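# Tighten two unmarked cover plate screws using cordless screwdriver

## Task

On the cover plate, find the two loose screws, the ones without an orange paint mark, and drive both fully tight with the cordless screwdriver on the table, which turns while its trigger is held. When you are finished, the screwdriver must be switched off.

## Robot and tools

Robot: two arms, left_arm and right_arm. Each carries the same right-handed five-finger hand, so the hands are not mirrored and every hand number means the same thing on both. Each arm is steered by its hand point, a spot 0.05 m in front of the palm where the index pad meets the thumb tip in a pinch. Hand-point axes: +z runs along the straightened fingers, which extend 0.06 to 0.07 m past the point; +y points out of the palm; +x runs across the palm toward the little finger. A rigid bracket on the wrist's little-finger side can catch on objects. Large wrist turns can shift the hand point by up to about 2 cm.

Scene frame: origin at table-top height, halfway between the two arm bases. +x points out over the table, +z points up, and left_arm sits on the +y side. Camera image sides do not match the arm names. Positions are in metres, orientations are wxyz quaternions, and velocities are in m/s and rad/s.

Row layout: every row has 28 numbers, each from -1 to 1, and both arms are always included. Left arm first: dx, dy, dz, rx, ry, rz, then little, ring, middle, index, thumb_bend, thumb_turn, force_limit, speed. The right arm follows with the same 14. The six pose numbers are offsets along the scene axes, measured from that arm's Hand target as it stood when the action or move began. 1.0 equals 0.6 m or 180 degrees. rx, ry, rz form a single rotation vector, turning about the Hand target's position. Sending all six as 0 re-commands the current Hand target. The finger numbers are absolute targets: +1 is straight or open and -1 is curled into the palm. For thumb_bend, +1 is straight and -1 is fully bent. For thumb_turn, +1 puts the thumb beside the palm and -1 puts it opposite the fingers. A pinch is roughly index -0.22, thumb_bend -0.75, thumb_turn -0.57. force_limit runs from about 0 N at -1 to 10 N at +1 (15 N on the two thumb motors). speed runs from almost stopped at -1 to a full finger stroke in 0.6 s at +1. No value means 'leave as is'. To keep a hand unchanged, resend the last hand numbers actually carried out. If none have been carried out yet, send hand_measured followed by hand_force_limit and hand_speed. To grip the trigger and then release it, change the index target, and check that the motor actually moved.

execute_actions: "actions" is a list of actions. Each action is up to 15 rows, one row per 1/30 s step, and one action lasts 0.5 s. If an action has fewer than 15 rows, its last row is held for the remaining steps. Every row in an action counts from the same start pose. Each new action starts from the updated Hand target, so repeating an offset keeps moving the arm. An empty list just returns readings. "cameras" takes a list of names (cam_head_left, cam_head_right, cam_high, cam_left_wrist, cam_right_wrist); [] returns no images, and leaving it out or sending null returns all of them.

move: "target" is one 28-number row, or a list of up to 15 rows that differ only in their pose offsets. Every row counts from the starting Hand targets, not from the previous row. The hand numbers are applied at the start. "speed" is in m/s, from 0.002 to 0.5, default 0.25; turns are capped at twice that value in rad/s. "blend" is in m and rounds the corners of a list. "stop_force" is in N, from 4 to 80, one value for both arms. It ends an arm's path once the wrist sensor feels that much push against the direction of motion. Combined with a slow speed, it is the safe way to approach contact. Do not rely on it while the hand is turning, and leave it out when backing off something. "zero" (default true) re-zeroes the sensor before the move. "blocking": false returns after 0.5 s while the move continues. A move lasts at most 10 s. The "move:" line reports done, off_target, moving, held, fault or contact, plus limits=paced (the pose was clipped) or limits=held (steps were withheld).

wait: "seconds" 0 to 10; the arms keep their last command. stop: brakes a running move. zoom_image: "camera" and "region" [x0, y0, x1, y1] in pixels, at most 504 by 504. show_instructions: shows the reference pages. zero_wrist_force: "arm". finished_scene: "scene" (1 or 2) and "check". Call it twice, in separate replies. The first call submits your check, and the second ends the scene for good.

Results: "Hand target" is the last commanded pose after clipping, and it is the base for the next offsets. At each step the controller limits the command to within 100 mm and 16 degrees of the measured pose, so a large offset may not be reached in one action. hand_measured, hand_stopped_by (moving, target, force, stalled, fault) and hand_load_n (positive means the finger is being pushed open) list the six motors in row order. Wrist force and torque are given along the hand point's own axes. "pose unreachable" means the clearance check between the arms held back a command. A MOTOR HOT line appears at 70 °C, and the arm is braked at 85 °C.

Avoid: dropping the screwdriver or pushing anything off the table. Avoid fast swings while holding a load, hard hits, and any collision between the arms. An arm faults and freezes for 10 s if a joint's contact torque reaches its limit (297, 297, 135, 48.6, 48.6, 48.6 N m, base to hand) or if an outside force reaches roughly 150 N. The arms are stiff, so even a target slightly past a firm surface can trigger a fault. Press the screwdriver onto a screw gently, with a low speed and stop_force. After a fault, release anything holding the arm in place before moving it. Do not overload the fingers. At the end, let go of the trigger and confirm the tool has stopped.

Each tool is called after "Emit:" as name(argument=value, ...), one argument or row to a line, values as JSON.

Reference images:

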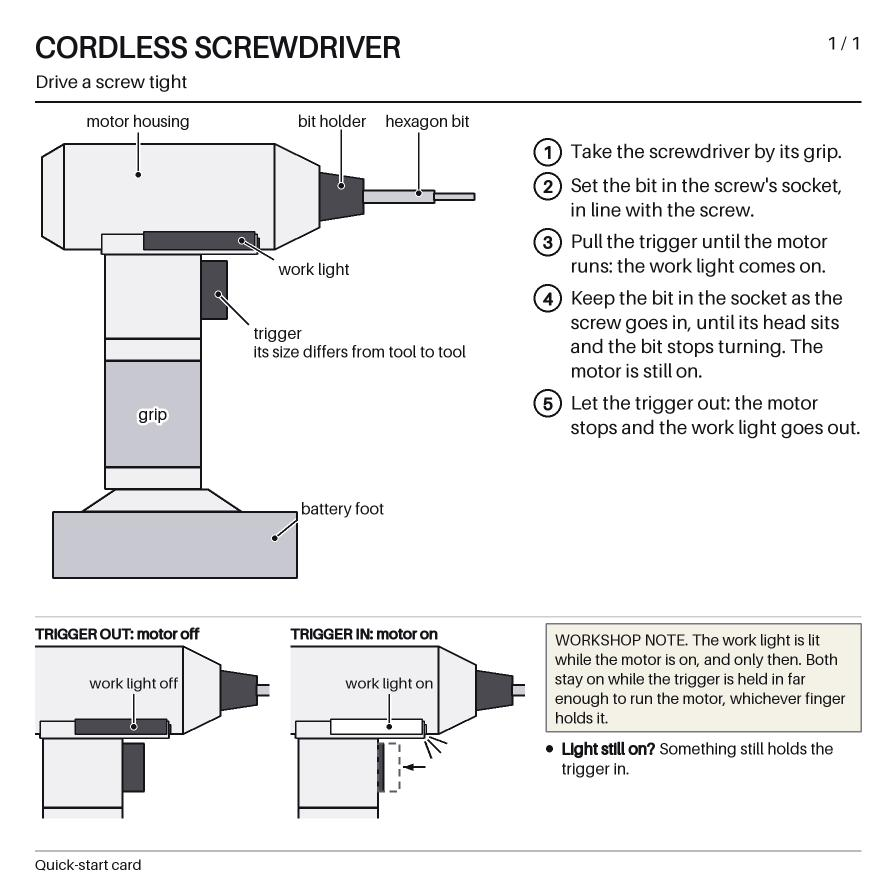

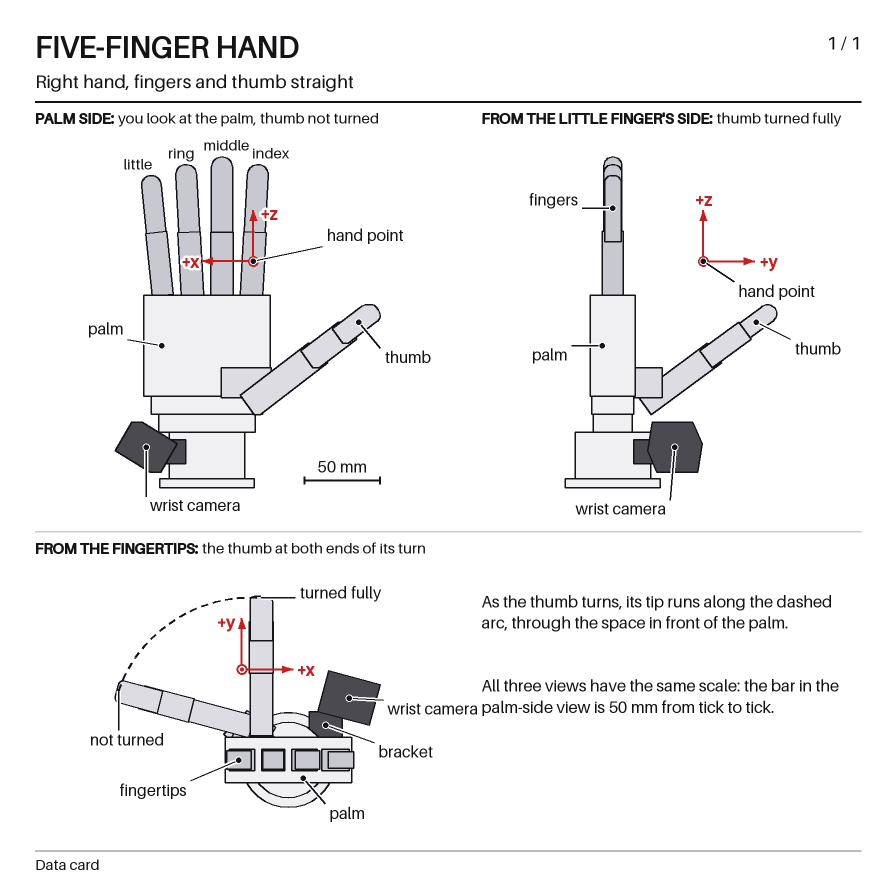

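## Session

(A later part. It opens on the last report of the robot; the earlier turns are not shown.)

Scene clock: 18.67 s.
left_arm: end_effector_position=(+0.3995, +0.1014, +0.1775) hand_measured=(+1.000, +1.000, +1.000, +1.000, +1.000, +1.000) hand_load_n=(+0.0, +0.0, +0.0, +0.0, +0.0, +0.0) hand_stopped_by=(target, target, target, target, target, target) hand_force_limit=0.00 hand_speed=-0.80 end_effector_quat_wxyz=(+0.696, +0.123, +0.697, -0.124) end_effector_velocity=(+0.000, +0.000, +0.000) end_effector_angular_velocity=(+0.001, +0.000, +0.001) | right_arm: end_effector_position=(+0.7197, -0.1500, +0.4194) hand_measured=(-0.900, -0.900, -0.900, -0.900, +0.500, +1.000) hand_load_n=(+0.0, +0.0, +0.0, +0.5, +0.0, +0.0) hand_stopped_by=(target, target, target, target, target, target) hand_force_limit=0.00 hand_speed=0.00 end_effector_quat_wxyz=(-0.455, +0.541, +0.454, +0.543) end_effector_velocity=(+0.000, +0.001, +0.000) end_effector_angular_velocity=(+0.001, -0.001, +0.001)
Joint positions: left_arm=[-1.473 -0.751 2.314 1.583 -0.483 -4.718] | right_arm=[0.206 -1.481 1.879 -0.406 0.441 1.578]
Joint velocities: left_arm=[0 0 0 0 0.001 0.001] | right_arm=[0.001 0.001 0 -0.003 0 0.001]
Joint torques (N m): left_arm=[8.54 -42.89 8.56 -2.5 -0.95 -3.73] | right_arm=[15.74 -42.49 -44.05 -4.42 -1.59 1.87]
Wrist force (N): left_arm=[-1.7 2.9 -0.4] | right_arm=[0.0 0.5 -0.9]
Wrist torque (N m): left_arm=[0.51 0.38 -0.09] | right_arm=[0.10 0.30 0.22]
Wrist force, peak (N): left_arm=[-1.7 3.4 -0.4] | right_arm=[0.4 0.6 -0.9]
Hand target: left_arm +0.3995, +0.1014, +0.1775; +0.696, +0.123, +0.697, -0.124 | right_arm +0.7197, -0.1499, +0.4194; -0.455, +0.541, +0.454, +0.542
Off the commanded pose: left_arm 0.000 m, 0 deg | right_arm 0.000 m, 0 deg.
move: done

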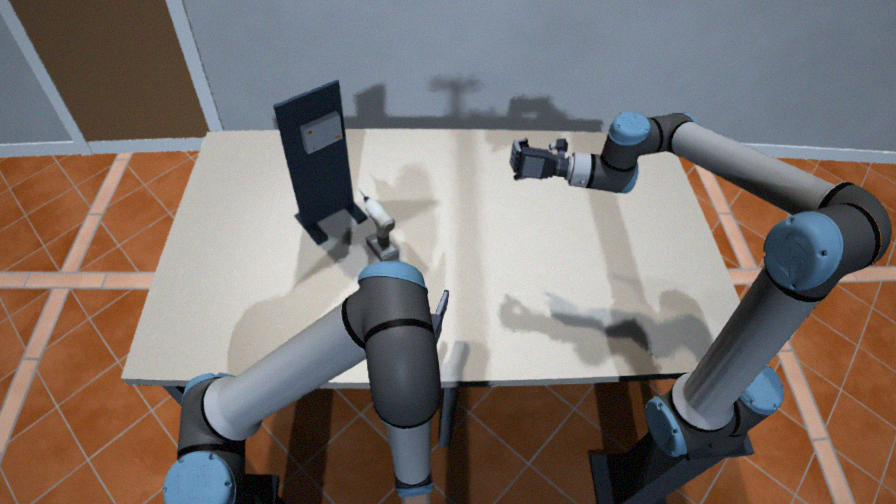

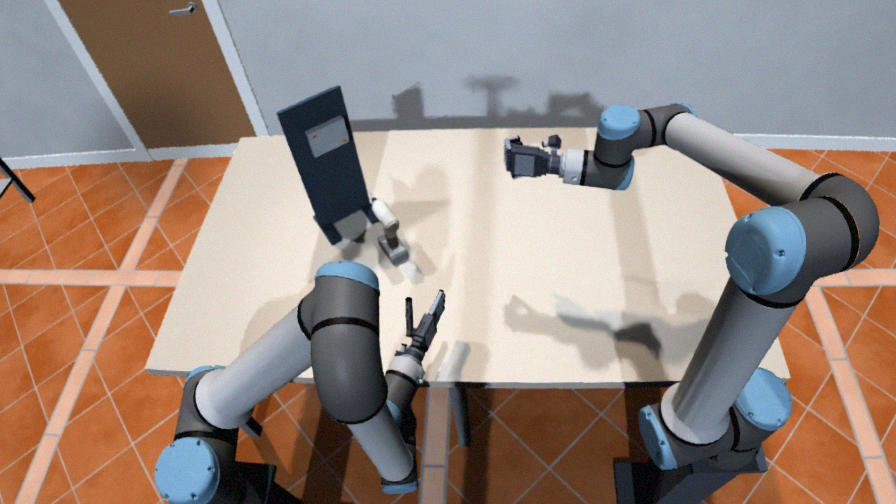

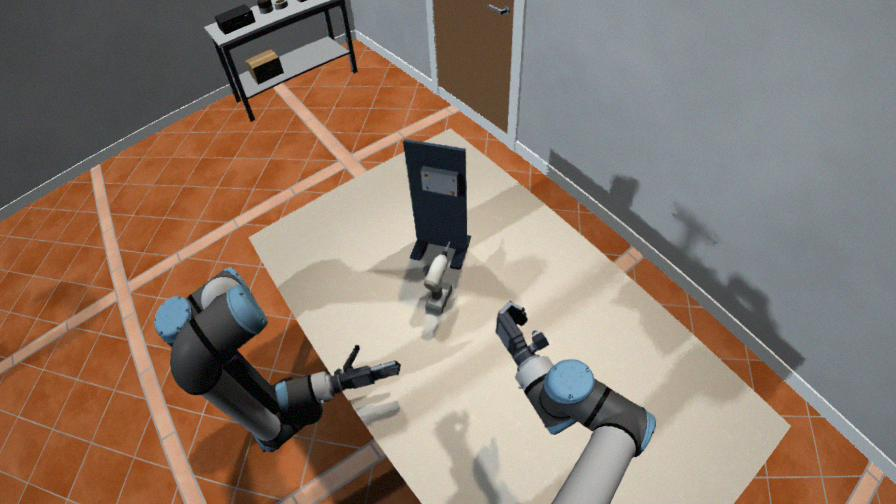

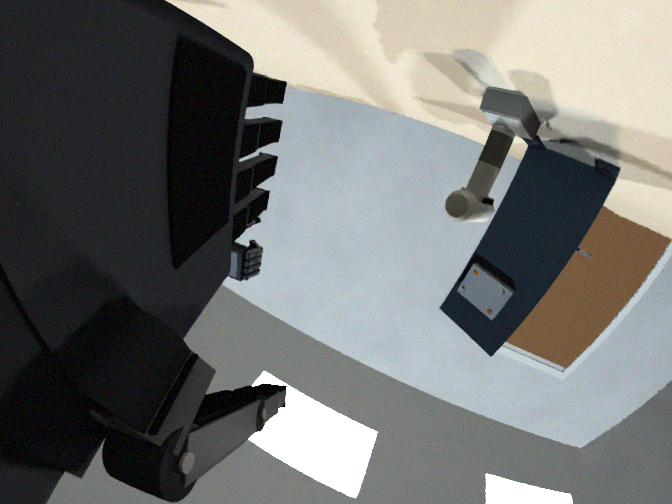

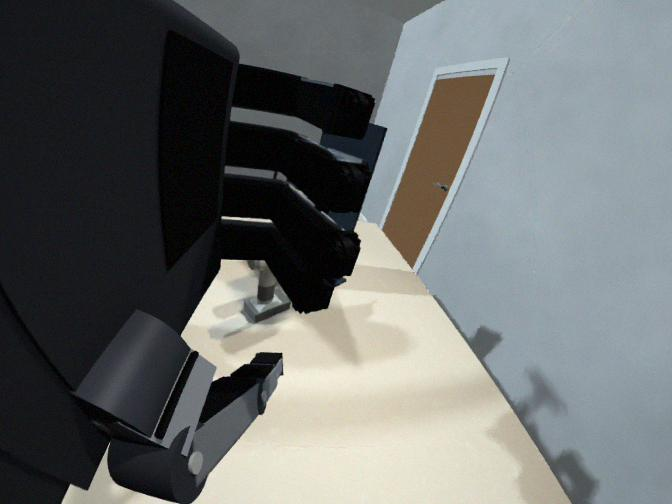

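Emit:
move(
  target=[0,0,0,0,0,0,1,1,1,1,1,1,0,-0.8,0.267,0.05,0,0,0,0.15,1,1,1,1,1,1,0,0.5],
)

Emit:
zoom_image(
  camera="cam_right_wrist",
  region=[220, 60, 472, 312],
)

Scene clock: 20.67 s.
left_arm: end_effector_position=(+0.3995, +0.1014, +0.1775) hand_measured=(+1.000, +1.000, +1.000, +1.000, +1.000, +1.000) hand_load_n=(+0.0, +0.0, +0.0, +0.5, +0.0, +0.0) hand_stopped_by=(target, target, target, target, target, target) hand_force_limit=0.00 hand_speed=-0.80 end_effector_quat_wxyz=(+0.696, +0.123, +0.697, -0.124) end_effector_velocity=(+0.000, +0.000, +0.000) end_effector_angular_velocity=(+0.001, +0.000, +0.000) | right_arm: end_effector_position=(+0.8800, -0.1196, +0.4197) hand_measured=(+1.000, +1.000, +1.000, +1.000, +1.000, +1.000) hand_load_n=(+0.0, +0.0, +0.0, +0.0, +0.0, +0.0) hand_stopped_by=(target, target, target, target, target, target) hand_force_limit=0.00 hand_speed=0.50 end_effector_quat_wxyz=(+0.569, -0.420, -0.568, -0.421) end_effector_velocity=(+0.000, +0.000, +0.000) end_effector_angular_velocity=(+0.000, -0.002, +0.000)
Joint positions: left_arm=[-1.473 -0.751 2.314 1.583 -0.483 -4.718] | right_arm=[0.129 -1.057 1.312 -0.23 -0.107 1.545]
Joint velocities: left_arm=[0 0 0 0 0 0.001] | right_arm=[0 -0.001 0 -0.001 0 -0.001]
Joint torques (N m): left_arm=[3.33 -43.62 8.41 -1.89 -0.94 -3.64] | right_arm=[-14.35 -94.61 -34.65 0.24 -0.66 -0.5]
Wrist force (N): left_arm=[-1.9 3.1 -0.1] | right_arm=[0.1 0.8 -0.6]
Wrist torque (N m): left_arm=[0.51 0.39 -0.10] | right_arm=[0.14 0.24 0.20]
Wrist force, peak (N): left_arm=[-1.8 3.3 -0.5] | right_arm=[0.0 2.6 -1.1]
Hand target: left_arm +0.3995, +0.1014, +0.1775; +0.696, +0.123, +0.697, -0.124 | right_arm +0.8800, -0.1196, +0.4197; +0.570, -0.420, -0.567, -0.421
Off the commanded pose: left_arm 0.000 m, 0 deg | right_arm 0.000 m, 0 deg.
move: done

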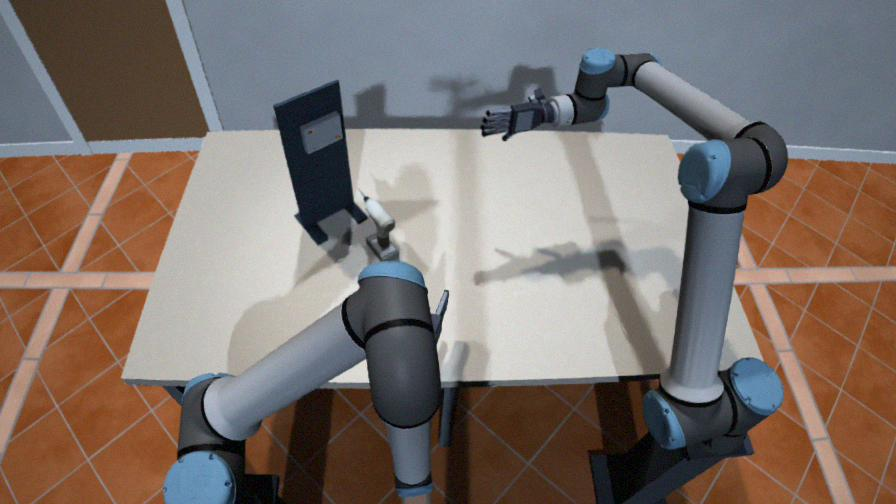

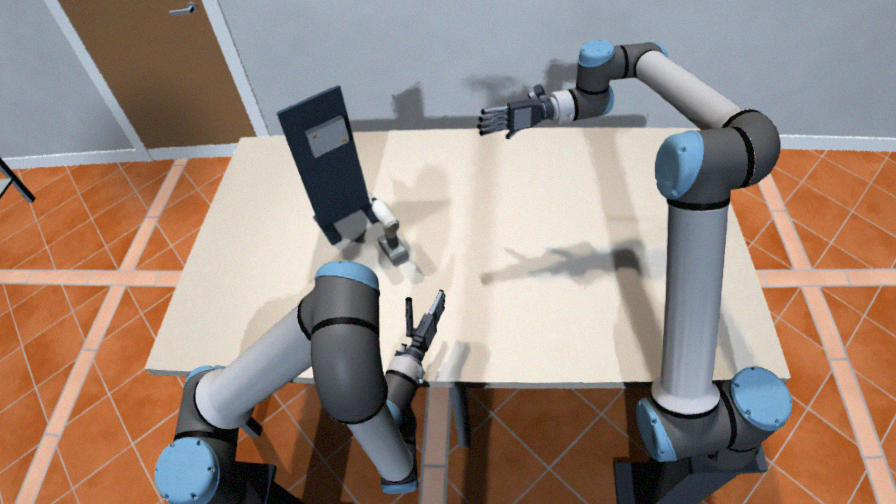

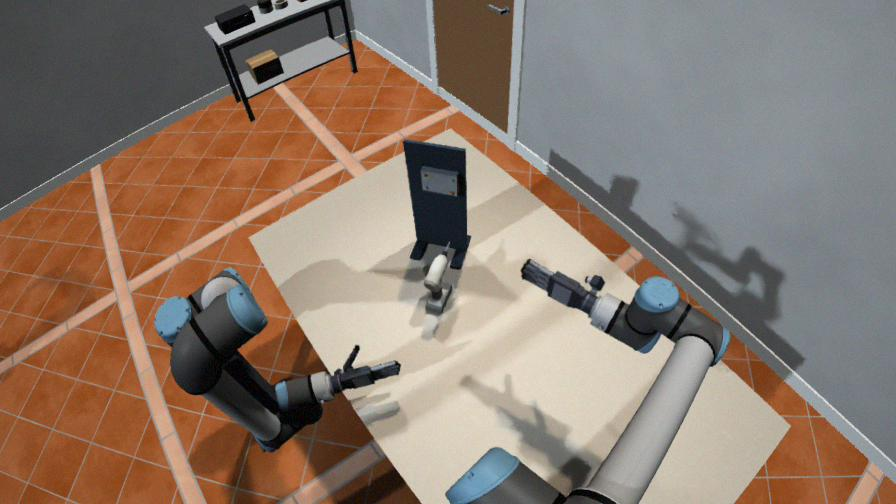

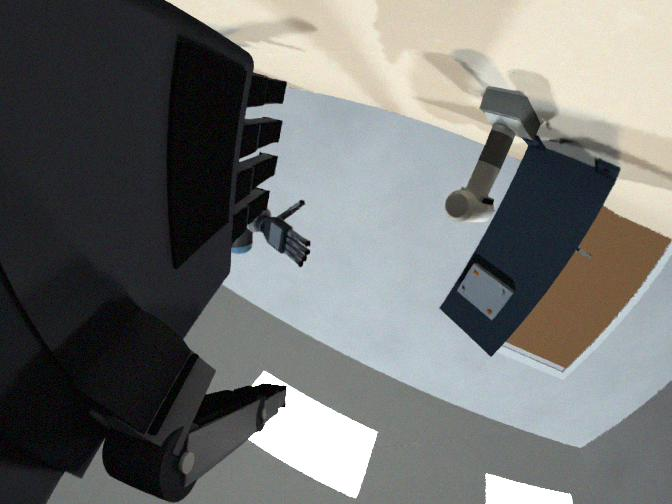

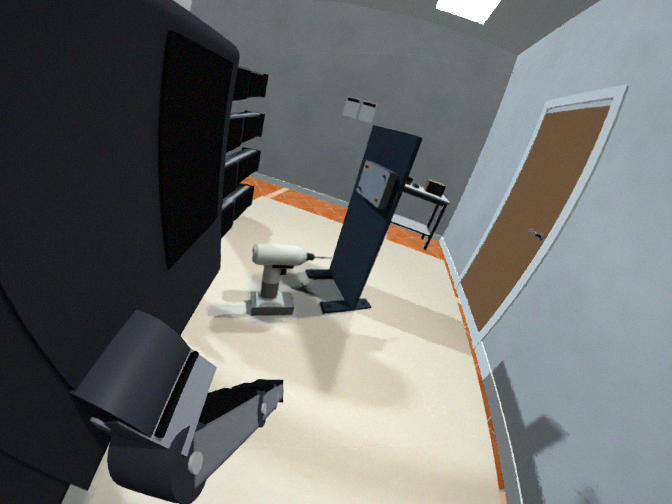

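Scaled by 2.000 from the camera's 672x504 image, which has a finer 960x720 frame.

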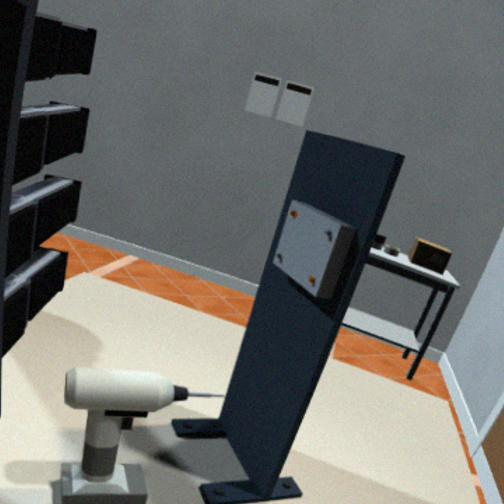

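Emit:
move(
  target=[0,0,0,0,0,0,1,1,1,1,1,1,0,-0.8,-0.1667,0,0,0,0,0,1,1,1,1,1,1,0,0.5],
  cameras=["cam_right_wrist"],
)

Emit:
zoom_image(
  camera="cam_right_wrist",
  region=[250, 60, 502, 312],
)

Scene clock: 21.97 s.
left_arm: end_effector_position=(+0.3995, +0.1014, +0.1775) hand_measured=(+1.000, +1.000, +1.000, +1.000, +1.000, +1.000) hand_load_n=(+0.0, +0.0, +0.0, +0.0, +0.0, +0.0) hand_stopped_by=(target, target, target, target, target, target) hand_force_limit=0.00 hand_speed=-0.80 end_effector_quat_wxyz=(+0.696, +0.123, +0.697, -0.124) end_effector_velocity=(+0.000, +0.000, +0.000) end_effector_angular_velocity=(+0.001, +0.000, -0.001) | right_arm: end_effector_position=(+0.7799, -0.1197, +0.4196) hand_measured=(+1.000, +1.000, +1.000, +1.000, +1.000, +1.000) hand_load_n=(+0.0, +0.0, +0.0, +0.0, +0.0, +0.0) hand_stopped_by=(target, target, target, target, target, target) hand_force_limit=0.00 hand_speed=0.50 end_effector_quat_wxyz=(+0.570, -0.420, -0.567, -0.421) end_effector_velocity=(+0.000, +0.000, +0.001) end_effector_angular_velocity=(+0.000, -0.001, +0.000)
Joint positions: left_arm=[-1.473 -0.751 2.314 1.583 -0.483 -4.718] | right_arm=[0.154 -1.201 1.526 -0.279 -0.082 1.524]
Joint velocities: left_arm=[0 0.001 0 -0.001 0 0.001] | right_arm=[0 -0.001 0 0.001 0 -0.001]
Joint torques (N m): left_arm=[3.07 -45.41 6.42 -0.63 -0.1 -3.46] | right_arm=[-14.38 -77.62 -36.45 1.72 -1.34 -1.16]
Wrist force (N): left_arm=[-1.6 2.6 -0.4] | right_arm=[0.1 0.7 -0.8]
Wrist torque (N m): left_arm=[0.46 0.35 -0.10] | right_arm=[0.11 0.24 0.19]
Wrist force, peak (N): left_arm=[-2.1 3.3 -0.4] | right_arm=[0.4 2.6 -1.5]
Hand target: left_arm +0.3995, +0.1014, +0.1775; +0.696, +0.123, +0.697, -0.124 | right_arm +0.7799, -0.1197, +0.4196; +0.570, -0.420, -0.567, -0.421
Off the commanded pose: left_arm 0.000 m, 0 deg | right_arm 0.000 m, 0 deg.
move: done
Images, in order (width x height): cam_right_wrist 672x504.

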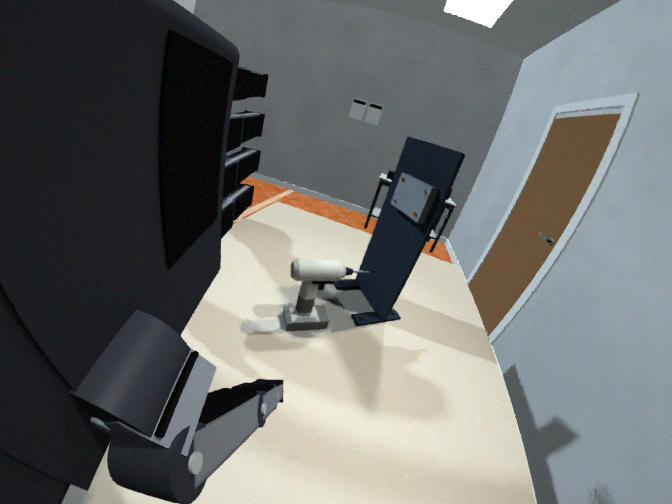

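Scaled by 2.000 from the camera's 672x504 image, which has a finer 960x720 frame.

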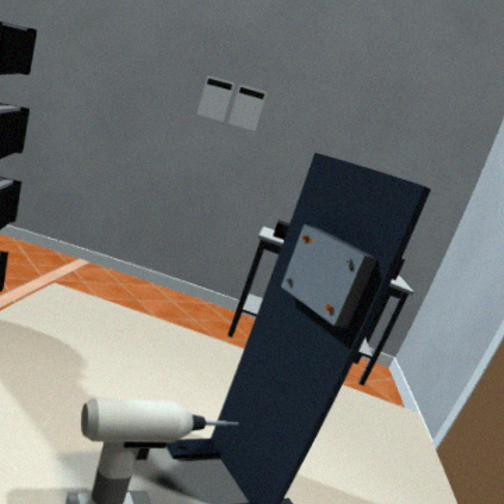

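Emit:
move(
  target=[0.2025,0.2645,-0.07,0,0,0,1,1,1,1,1,-1,0,0,0,0,0,0,0,0,1,1,1,1,1,1,0,0.5],
)

Emit:
zoom_image(
  camera="cam_right_wrist",
  region=[200, 160, 452, 412],
)

Emit:
zoom_image(
  camera="cam_head_right",
  region=[300, 150, 500, 350],
)

Scene clock: 24.10 s.
left_arm: end_effector_position=(+0.4784, +0.2082, +0.1497) hand_measured=(+1.000, +1.000, +1.000, +1.000, +1.000, -1.000) hand_load_n=(+0.0, +0.0, -0.5, +0.0, +0.0, -0.5) hand_stopped_by=(target, target, target, target, target, target) hand_force_limit=0.00 hand_speed=0.00 end_effector_quat_wxyz=(+0.695, +0.122, +0.698, -0.122) end_effector_velocity=(+0.000, -0.001, +0.000) end_effector_angular_velocity=(+0.000, -0.001, -0.001) | right_arm: end_effector_position=(+0.7799, -0.1197, +0.4196) hand_measured=(+1.000, +1.000, +1.000, +1.000, +1.000, +1.000) hand_load_n=(+0.0, +0.0, +0.0, +0.0, +0.0, +0.0) hand_stopped_by=(target, target, target, target, target, target) hand_force_limit=0.00 hand_speed=0.50 end_effector_quat_wxyz=(+0.570, -0.420, -0.567, -0.421) end_effector_velocity=(+0.000, +0.000, -0.001) end_effector_angular_velocity=(+0.000, +0.001, +0.000)
Joint positions: left_arm=[-1.235 -0.684 2.368 1.463 -0.717 -4.717] | right_arm=[0.154 -1.201 1.527 -0.28 -0.082 1.525]
Joint velocities: left_arm=[-0.001 0 0 -0.001 0 0.001] | right_arm=[0 0.001 0 0 0 0]
Joint torques (N m): left_arm=[0.99 -58.78 3.53 -1.35 -0.75 0.35] | right_arm=[-13.67 -83.94 -35.89 -2.05 -0.6 1.73]
Wrist force (N): left_arm=[-2.0 2.6 -0.3] | right_arm=[0.1 0.6 -0.6]
Wrist torque (N m): left_arm=[0.43 0.40 -0.13] | right_arm=[0.08 0.25 0.18]
Wrist force, peak (N): left_arm=[1.4 7.9 -1.1] | right_arm=[0.0 1.1 -0.3]
Hand target: left_arm +0.4784, +0.2082, +0.1497; +0.695, +0.122, +0.698, -0.122 | right_arm +0.7799, -0.1197, +0.4196; +0.570, -0.420, -0.567, -0.421
Off the commanded pose: left_arm 0.069 m, 0 deg | right_arm 0.000 m, 0 deg.
FORCE FAULT: contact force on the left arm reached its limit, and that arm stopped. The contact can be on any part of that arm, not only on its tool. That arm's remaining commands of this call were not run. That arm is still stopped at the end of this call. That arm stays stopped for about 9 more seconds. Until then a move that you send moves the other arm only, and its call returns only when the move has ended. Once the stop has ended, the next robot result says so. If the stop ends while you think or write, that arm runs what you send next, counted from its Hand target as the stop leaves it. While its stop runs, an arm, its gripper or tool too, takes no new command. Until it ends, the stop uses up actions while you think or wait. An arm that is not stopped still takes commands.
move: fault (left_arm)

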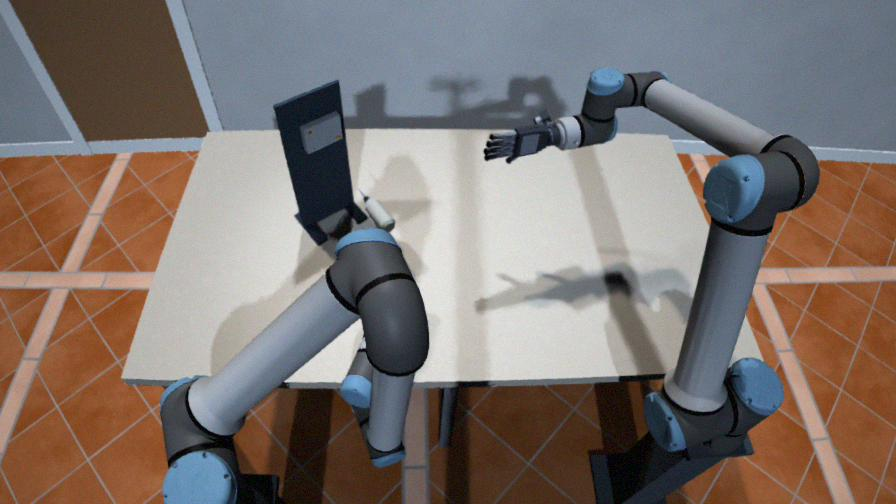

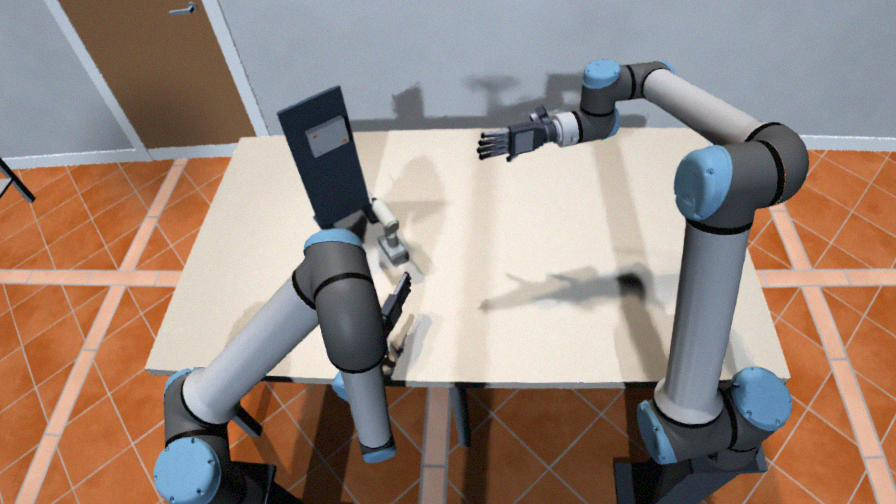

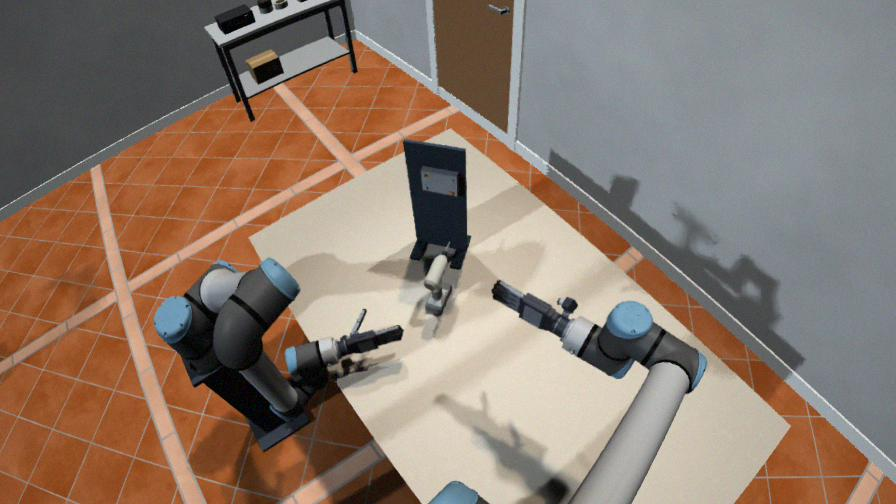

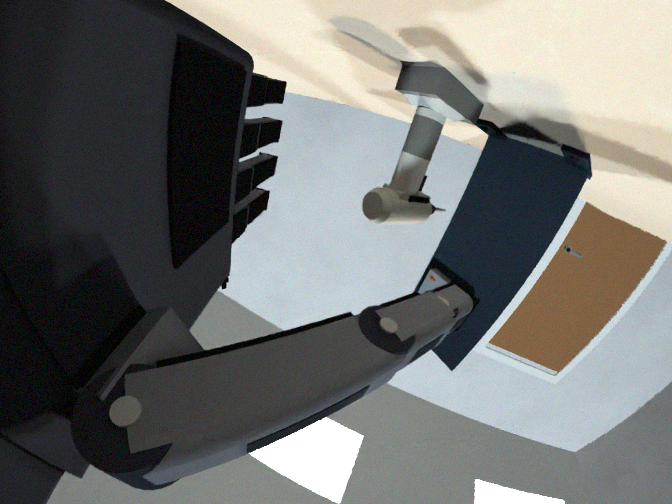

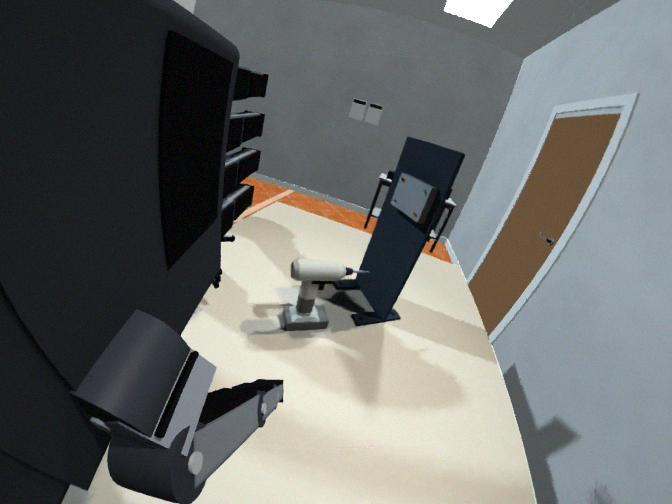

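Scaled by 2.000 from the camera's 672x504 image, which has a finer 960x720 frame.

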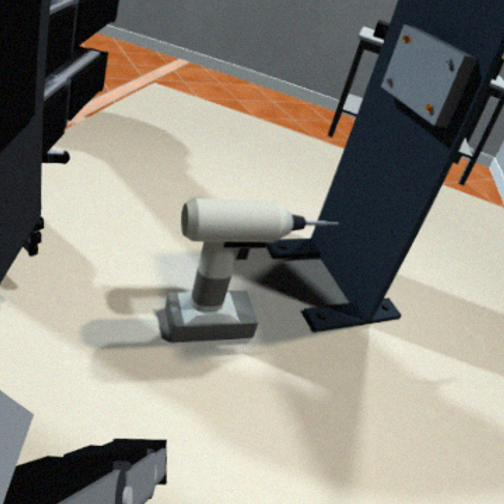

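Scaled by 2.520.

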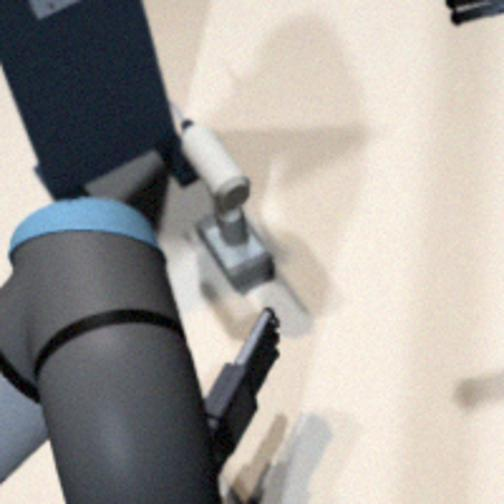

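Emit:
wait(
  seconds=9.5,
  cameras=[],
)

Emit:
move(
  target=[-0.06,0,0.42,0,0,0,1,1,1,1,1,-1,0,0,0,0,0,0,0,0,1,1,1,1,1,1,0,0.5],
  cameras=["cam_high"],
)

Scene clock: 34.20 s.
left_arm: end_effector_position=(+0.4784, +0.2082, +0.1497) hand_measured=(+1.000, +1.000, +1.000, +1.000, +1.000, -1.000) hand_load_n=(+0.0, +0.0, +0.0, +0.0, +0.0, -0.5) hand_stopped_by=(target, target, target, target, target, target) hand_force_limit=0.00 hand_speed=0.00 end_effector_quat_wxyz=(+0.695, +0.122, +0.698, -0.122) end_effector_velocity=(+0.000, +0.000, +0.000) end_effector_angular_velocity=(-0.001, +0.000, +0.001) | right_arm: end_effector_position=(+0.7799, -0.1197, +0.4196) hand_measured=(+1.000, +1.000, +1.000, +1.000, +1.000, +1.000) hand_load_n=(+0.0, +0.0, +0.0, +0.0, +0.0, +0.0) hand_stopped_by=(target, target, target, target, target, target) hand_force_limit=0.00 hand_speed=0.50 end_effector_quat_wxyz=(+0.570, -0.420, -0.567, -0.421) end_effector_velocity=(+0.000, +0.000, +0.001) end_effector_angular_velocity=(+0.000, -0.002, +0.000)
Joint positions: left_arm=[-1.235 -0.684 2.368 1.463 -0.717 -4.717] | right_arm=[0.154 -1.201 1.527 -0.28 -0.082 1.525]
Joint velocities: left_arm=[0 0 0 0 0.001 -0.001] | right_arm=[0 -0.001 0 -0.001 0 0]
Joint torques (N m): left_arm=[-0.8 -56.92 4.61 -1.84 -0.37 0.24] | right_arm=[1.21 -81.06 -41.19 1.7 0.59 1.68]
Wrist force (N): left_arm=[-1.5 3.0 -0.5] | right_arm=[0.1 0.2 -0.6]
Wrist torque (N m): left_arm=[0.49 0.34 -0.09] | right_arm=[0.04 0.24 0.18]
Wrist force, peak (N): left_arm=[-2.3 2.8 0.1] | right_arm=[0.1 0.9 -0.9]
Hand target: left_arm +0.4784, +0.2082, +0.1497; +0.695, +0.122, +0.698, -0.122 | right_arm +0.7799, -0.1197, +0.4196; +0.570, -0.420, -0.567, -0.421
Off the commanded pose: left_arm 0.069 m, 0 deg | right_arm 0.000 m, 0 deg.
FORCE FAULT, CONTINUED: the left arm's stop, for the force fault that an earlier result reported, is over. The rest of the stop counts as 18 of the actions that you can send in this scene. During its stop the left arm's controller moved it back a little. That arm now holds where it stands, not its last command. That arm accepts commands again.
wait: 9.50 s; at rest from the start
No camera images: "cameras" was empty.

Scene clock: 35.73 s.
left_arm: end_effector_position=(+0.4426, +0.2074, +0.4020) hand_measured=(+1.000, +1.000, +1.000, +1.000, +1.000, -1.000) hand_load_n=(+0.0, +0.0, +0.0, +0.0, +0.0, +0.0) hand_stopped_by=(target, target, target, target, target, target) hand_force_limit=0.00 hand_speed=0.00 end_effector_quat_wxyz=(+0.695, +0.122, +0.698, -0.122) end_effector_velocity=(+0.000, -0.001, +0.001) end_effector_angular_velocity=(-0.002, +0.000, -0.002) | right_arm: end_effector_position=(+0.7799, -0.1197, +0.4196) hand_measured=(+1.000, +1.000, +1.000, +1.000, +1.000, +1.000) hand_load_n=(+0.0, +0.0, +0.0, +0.0, +0.0, +0.0) hand_stopped_by=(target, target, target, target, target, target) hand_force_limit=0.00 hand_speed=0.50 end_effector_quat_wxyz=(+0.570, -0.420, -0.567, -0.421) end_effector_velocity=(+0.000, +0.000, +0.002) end_effector_angular_velocity=(+0.001, -0.003, +0.000)
Joint positions: left_arm=[-1.321 -1.321 2.472 1.997 -0.631 -4.718] | right_arm=[0.154 -1.201 1.527 -0.28 -0.082 1.525]
Joint velocities: left_arm=[-0.001 -0.001 0 0 -0.002 0] | right_arm=[0 -0.002 0 -0.001 0 0]
Joint torques (N m): left_arm=[5.71 -53.41 -14.54 0.85 -1.98 3.99] | right_arm=[3.67 -81.26 -41.02 2.03 0.42 1.33]
Wrist force (N): left_arm=[-2.0 2.9 0.1] | right_arm=[-0.5 0.5 -0.6]
Wrist torque (N m): left_arm=[0.45 0.42 -0.12] | right_arm=[0.07 0.33 0.15]
Wrist force, peak (N): left_arm=[-4.0 2.7 -0.5] | right_arm=[-0.1 0.9 -0.6]
Hand target: left_arm +0.4426, +0.2075, +0.4021; +0.695, +0.122, +0.698, -0.122 | right_arm +0.7799, -0.1197, +0.4196; +0.570, -0.420, -0.567, -0.421
Off the commanded pose: left_arm 0.001 m, 0 deg | right_arm 0.000 m, 0 deg.
move: done
Images, in order (width x height): cam_high 896x504.

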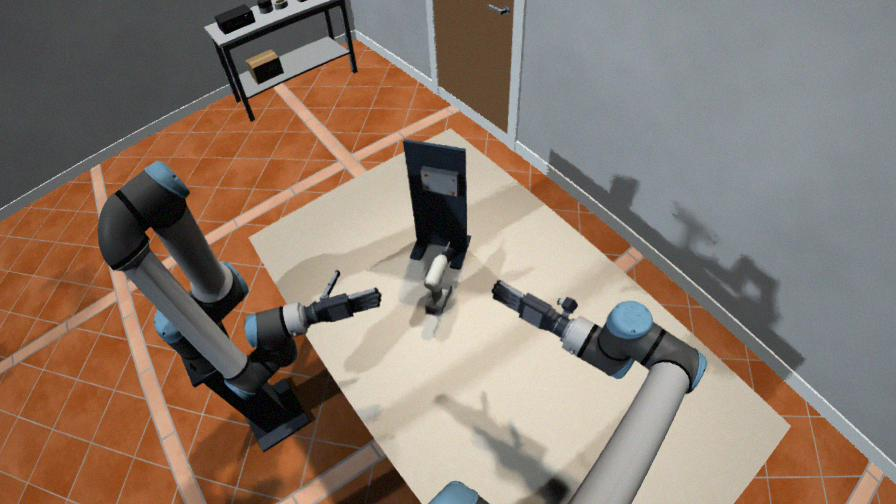

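Emit:
move(
  target=[-0.07,0.44,0.1,0,0,0.4,1,1,1,1,1,-1,0,0,0,0,0,0,0,0,1,1,1,1,1,1,0,0.5],
  cameras=["cam_high"],
)

Scene clock: 38.83 s.
left_arm: end_effector_position=(+0.4008, +0.4715, +0.4620) hand_measured=(+1.000, +1.000, +1.000, +1.000, +1.000, -1.000) hand_load_n=(+0.0, +0.0, +0.0, +0.0, +0.0, +0.0) hand_stopped_by=(target, target, target, target, target, target) hand_force_limit=0.00 hand_speed=0.00 end_effector_quat_wxyz=(+0.634, -0.311, +0.636, +0.310) end_effector_velocity=(+0.000, +0.000, +0.000) end_effector_angular_velocity=(+0.000, +0.000, +0.000) | right_arm: end_effector_position=(+0.7799, -0.1197, +0.4196) hand_measured=(+1.000, +1.000, +1.000, +1.000, +1.000, +1.000) hand_load_n=(+0.0, +0.0, +0.0, +0.0, +0.0, +0.0) hand_stopped_by=(target, target, target, target, target, target) hand_force_limit=0.00 hand_speed=0.50 end_effector_quat_wxyz=(+0.570, -0.420, -0.567, -0.421) end_effector_velocity=(+0.000, +0.000, -0.001) end_effector_angular_velocity=(+0.000, +0.001, +0.000)
Joint positions: left_arm=[-1.096 -1.323 2.265 2.19 0.401 -4.704] | right_arm=[0.154 -1.201 1.527 -0.28 -0.082 1.525]
Joint velocities: left_arm=[0 -0.001 0 0 0 0] | right_arm=[0 0.002 0 0 0 0]
Joint torques (N m): left_arm=[5.95 -49.22 -10.5 -3 0.59 -2.01] | right_arm=[7.13 -79.24 -40.09 2.08 0.41 0.63]
Wrist force (N): left_arm=[-1.6 2.6 -0.1] | right_arm=[0.1 0.6 -0.5]
Wrist torque (N m): left_arm=[0.43 0.34 -0.09] | right_arm=[0.08 0.24 0.18]
Wrist force, peak (N): left_arm=[-2.2 3.2 0.9] | right_arm=[-0.1 0.6 -0.9]
Hand target: left_arm +0.4008, +0.4716, +0.4620; +0.634, -0.311, +0.636, +0.310 | right_arm +0.7799, -0.1197, +0.4196; +0.570, -0.420, -0.567, -0.421
Off the commanded pose: left_arm 0.000 m, 0 deg | right_arm 0.000 m, 0 deg.
move: done
Images, in order (width x height): cam_high 896x504.

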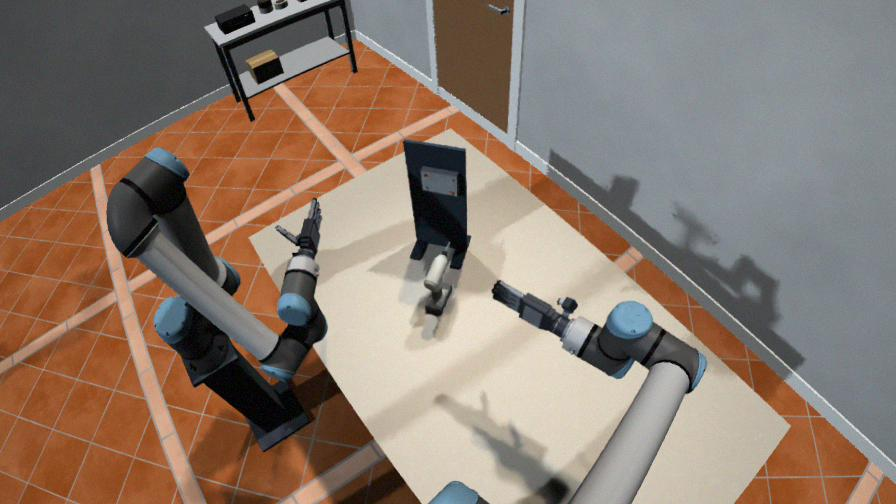

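Emit:
move(
  target=[0.11,-0.17,-0.078,-0.0836,0.0978,-0.126,1,1,1,1,1,-1,0,0,0,0,0,0,0,0,1,1,1,1,1,1,0,0.5],
  cameras=["cam_high"],
  speed=0.12,
)

Scene clock: 42.23 s.
left_arm: end_effector_position=(+0.4668, +0.3697, +0.4155) hand_measured=(+1.000, +1.000, +1.000, +1.000, +1.000, -1.000) hand_load_n=(-0.5, +0.0, +0.0, +0.0, +0.0, +0.0) hand_stopped_by=(target, target, target, target, target, target) hand_force_limit=0.00 hand_speed=0.00 end_effector_quat_wxyz=(+0.533, -0.210, +0.808, +0.139) end_effector_velocity=(+0.000, -0.001, +0.000) end_effector_angular_velocity=(+0.001, -0.001, -0.001) | right_arm: end_effector_position=(+0.7799, -0.1197, +0.4196) hand_measured=(+1.000, +1.000, +1.000, +1.000, +1.000, +1.000) hand_load_n=(+0.0, +0.0, +0.0, +0.0, +0.0, +0.0) hand_stopped_by=(target, target, target, target, target, target) hand_force_limit=0.00 hand_speed=0.50 end_effector_quat_wxyz=(+0.570, -0.420, -0.567, -0.421) end_effector_velocity=(+0.000, +0.000, +0.000) end_effector_angular_velocity=(+0.000, +0.000, +0.000)
Joint positions: left_arm=[-1.15 -1.353 1.91 1.142 0.407 -3.281] | right_arm=[0.154 -1.201 1.527 -0.28 -0.082 1.525]
Joint velocities: left_arm=[-0.001 0.001 0 0 -0.001 -0.001] | right_arm=[0 0.001 0 -0.001 0 0]
Joint torques (N m): left_arm=[0.39 -29.87 -18.18 3.87 -3.89 2.39] | right_arm=[12.31 -79.03 -39.57 1.9 0.56 -0.23]
Wrist force (N): left_arm=[-1.3 3.1 -1.0] | right_arm=[-0.1 0.5 -0.5]
Wrist torque (N m): left_arm=[0.61 0.34 -0.05] | right_arm=[0.06 0.27 0.17]
Wrist force, peak (N): left_arm=[-1.8 3.2 -0.8] | right_arm=[0.1 1.0 -0.9]
Hand target: left_arm +0.4668, +0.3696, +0.4154; +0.533, -0.210, +0.808, +0.139 | right_arm +0.7799, -0.1197, +0.4196; +0.570, -0.420, -0.567, -0.421
Off the commanded pose: left_arm 0.000 m, 0 deg | right_arm 0.000 m, 0 deg.
move: done
Images, in order (width x height): cam_high 896x504.

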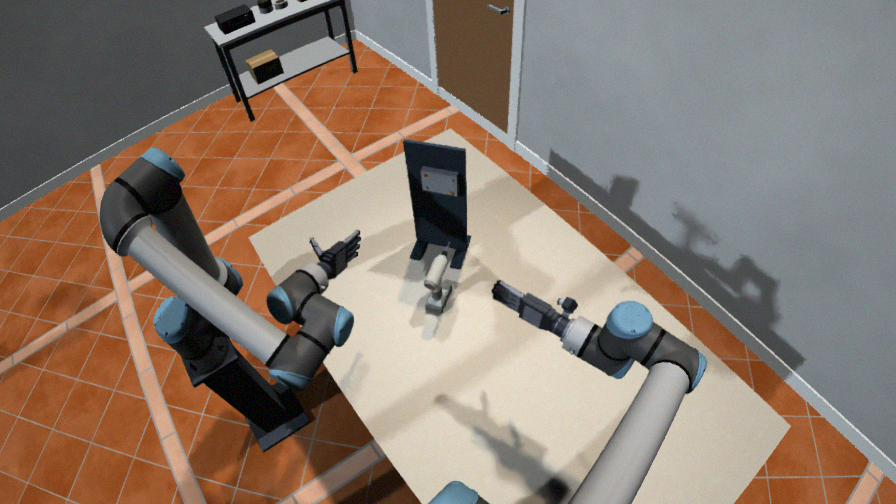

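Emit:
move(
  target=[0.088,-0.19,0.17,0.0334,-0.1247,-0.1536,1,1,1,1,1,-1,0,0,0,0,0,0,0,0,1,1,1,1,1,1,0,0.5],
  cameras=["cam_high"],
  speed=0.12,
)

Scene clock: 45.53 s.
left_arm: end_effector_position=(+0.5196, +0.2561, +0.5174) hand_measured=(+1.000, +1.000, +1.000, +1.000, +1.000, -1.000) hand_load_n=(+0.0, +0.0, +0.5, +0.0, +0.0, +0.0) hand_stopped_by=(target, target, target, target, target, target) hand_force_limit=0.00 hand_speed=0.00 end_effector_quat_wxyz=(+0.706, -0.009, +0.708, +0.007) end_effector_velocity=(+0.000, +0.000, +0.001) end_effector_angular_velocity=(-0.003, -0.001, +0.000) | right_arm: end_effector_position=(+0.7799, -0.1197, +0.4196) hand_measured=(+1.000, +1.000, +1.000, +1.000, +1.000, +1.000) hand_load_n=(+0.0, +0.0, +0.0, +0.0, +0.0, +0.0) hand_stopped_by=(target, target, target, target, target, target) hand_force_limit=0.00 hand_speed=0.50 end_effector_quat_wxyz=(+0.570, -0.420, -0.567, -0.421) end_effector_velocity=(+0.000, +0.000, -0.001) end_effector_angular_velocity=(+0.000, +0.002, +0.000)
Joint positions: left_arm=[-1.183 -1.658 1.985 -0.318 0.399 -1.581] | right_arm=[0.154 -1.201 1.527 -0.28 -0.082 1.525]
Joint velocities: left_arm=[0 0 -0.001 0 0 -0.001] | right_arm=[0 0.001 0 0 0 0]
Joint torques (N m): left_arm=[-12.24 -12.38 -53.01 -0.5 -0.03 0.15] | right_arm=[11.97 -75.7 -38.91 2.06 0.53 -0.35]
Wrist force (N): left_arm=[-2.0 2.0 0.0] | right_arm=[-0.1 0.5 -0.5]
Wrist torque (N m): left_arm=[0.35 0.43 -0.18] | right_arm=[0.06 0.26 0.17]
Wrist force, peak (N): left_arm=[-1.9 3.0 -0.4] | right_arm=[-0.1 0.8 -1.0]
Hand target: left_arm +0.5196, +0.2559, +0.5174; +0.706, -0.008, +0.708, +0.007 | right_arm +0.7799, -0.1197, +0.4196; +0.570, -0.420, -0.567, -0.421
Off the commanded pose: left_arm 0.000 m, 0 deg | right_arm 0.000 m, 0 deg.
move: done
Images, in order (width x height): cam_high 896x504.

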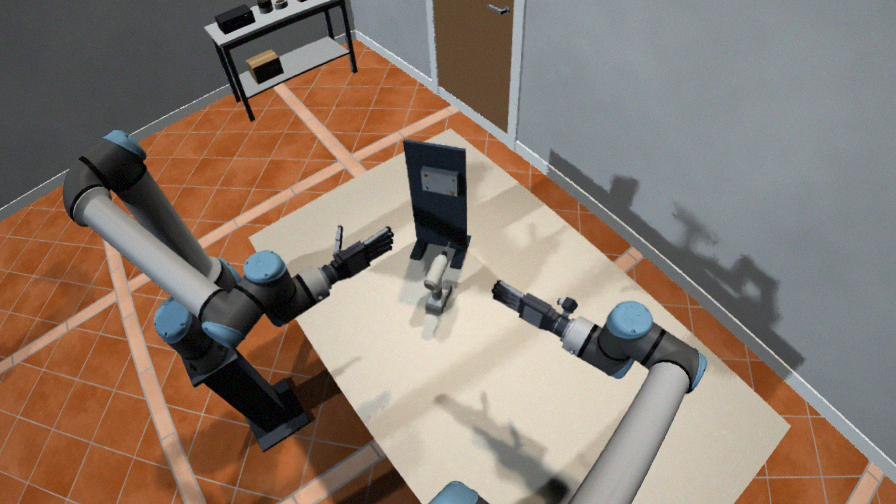

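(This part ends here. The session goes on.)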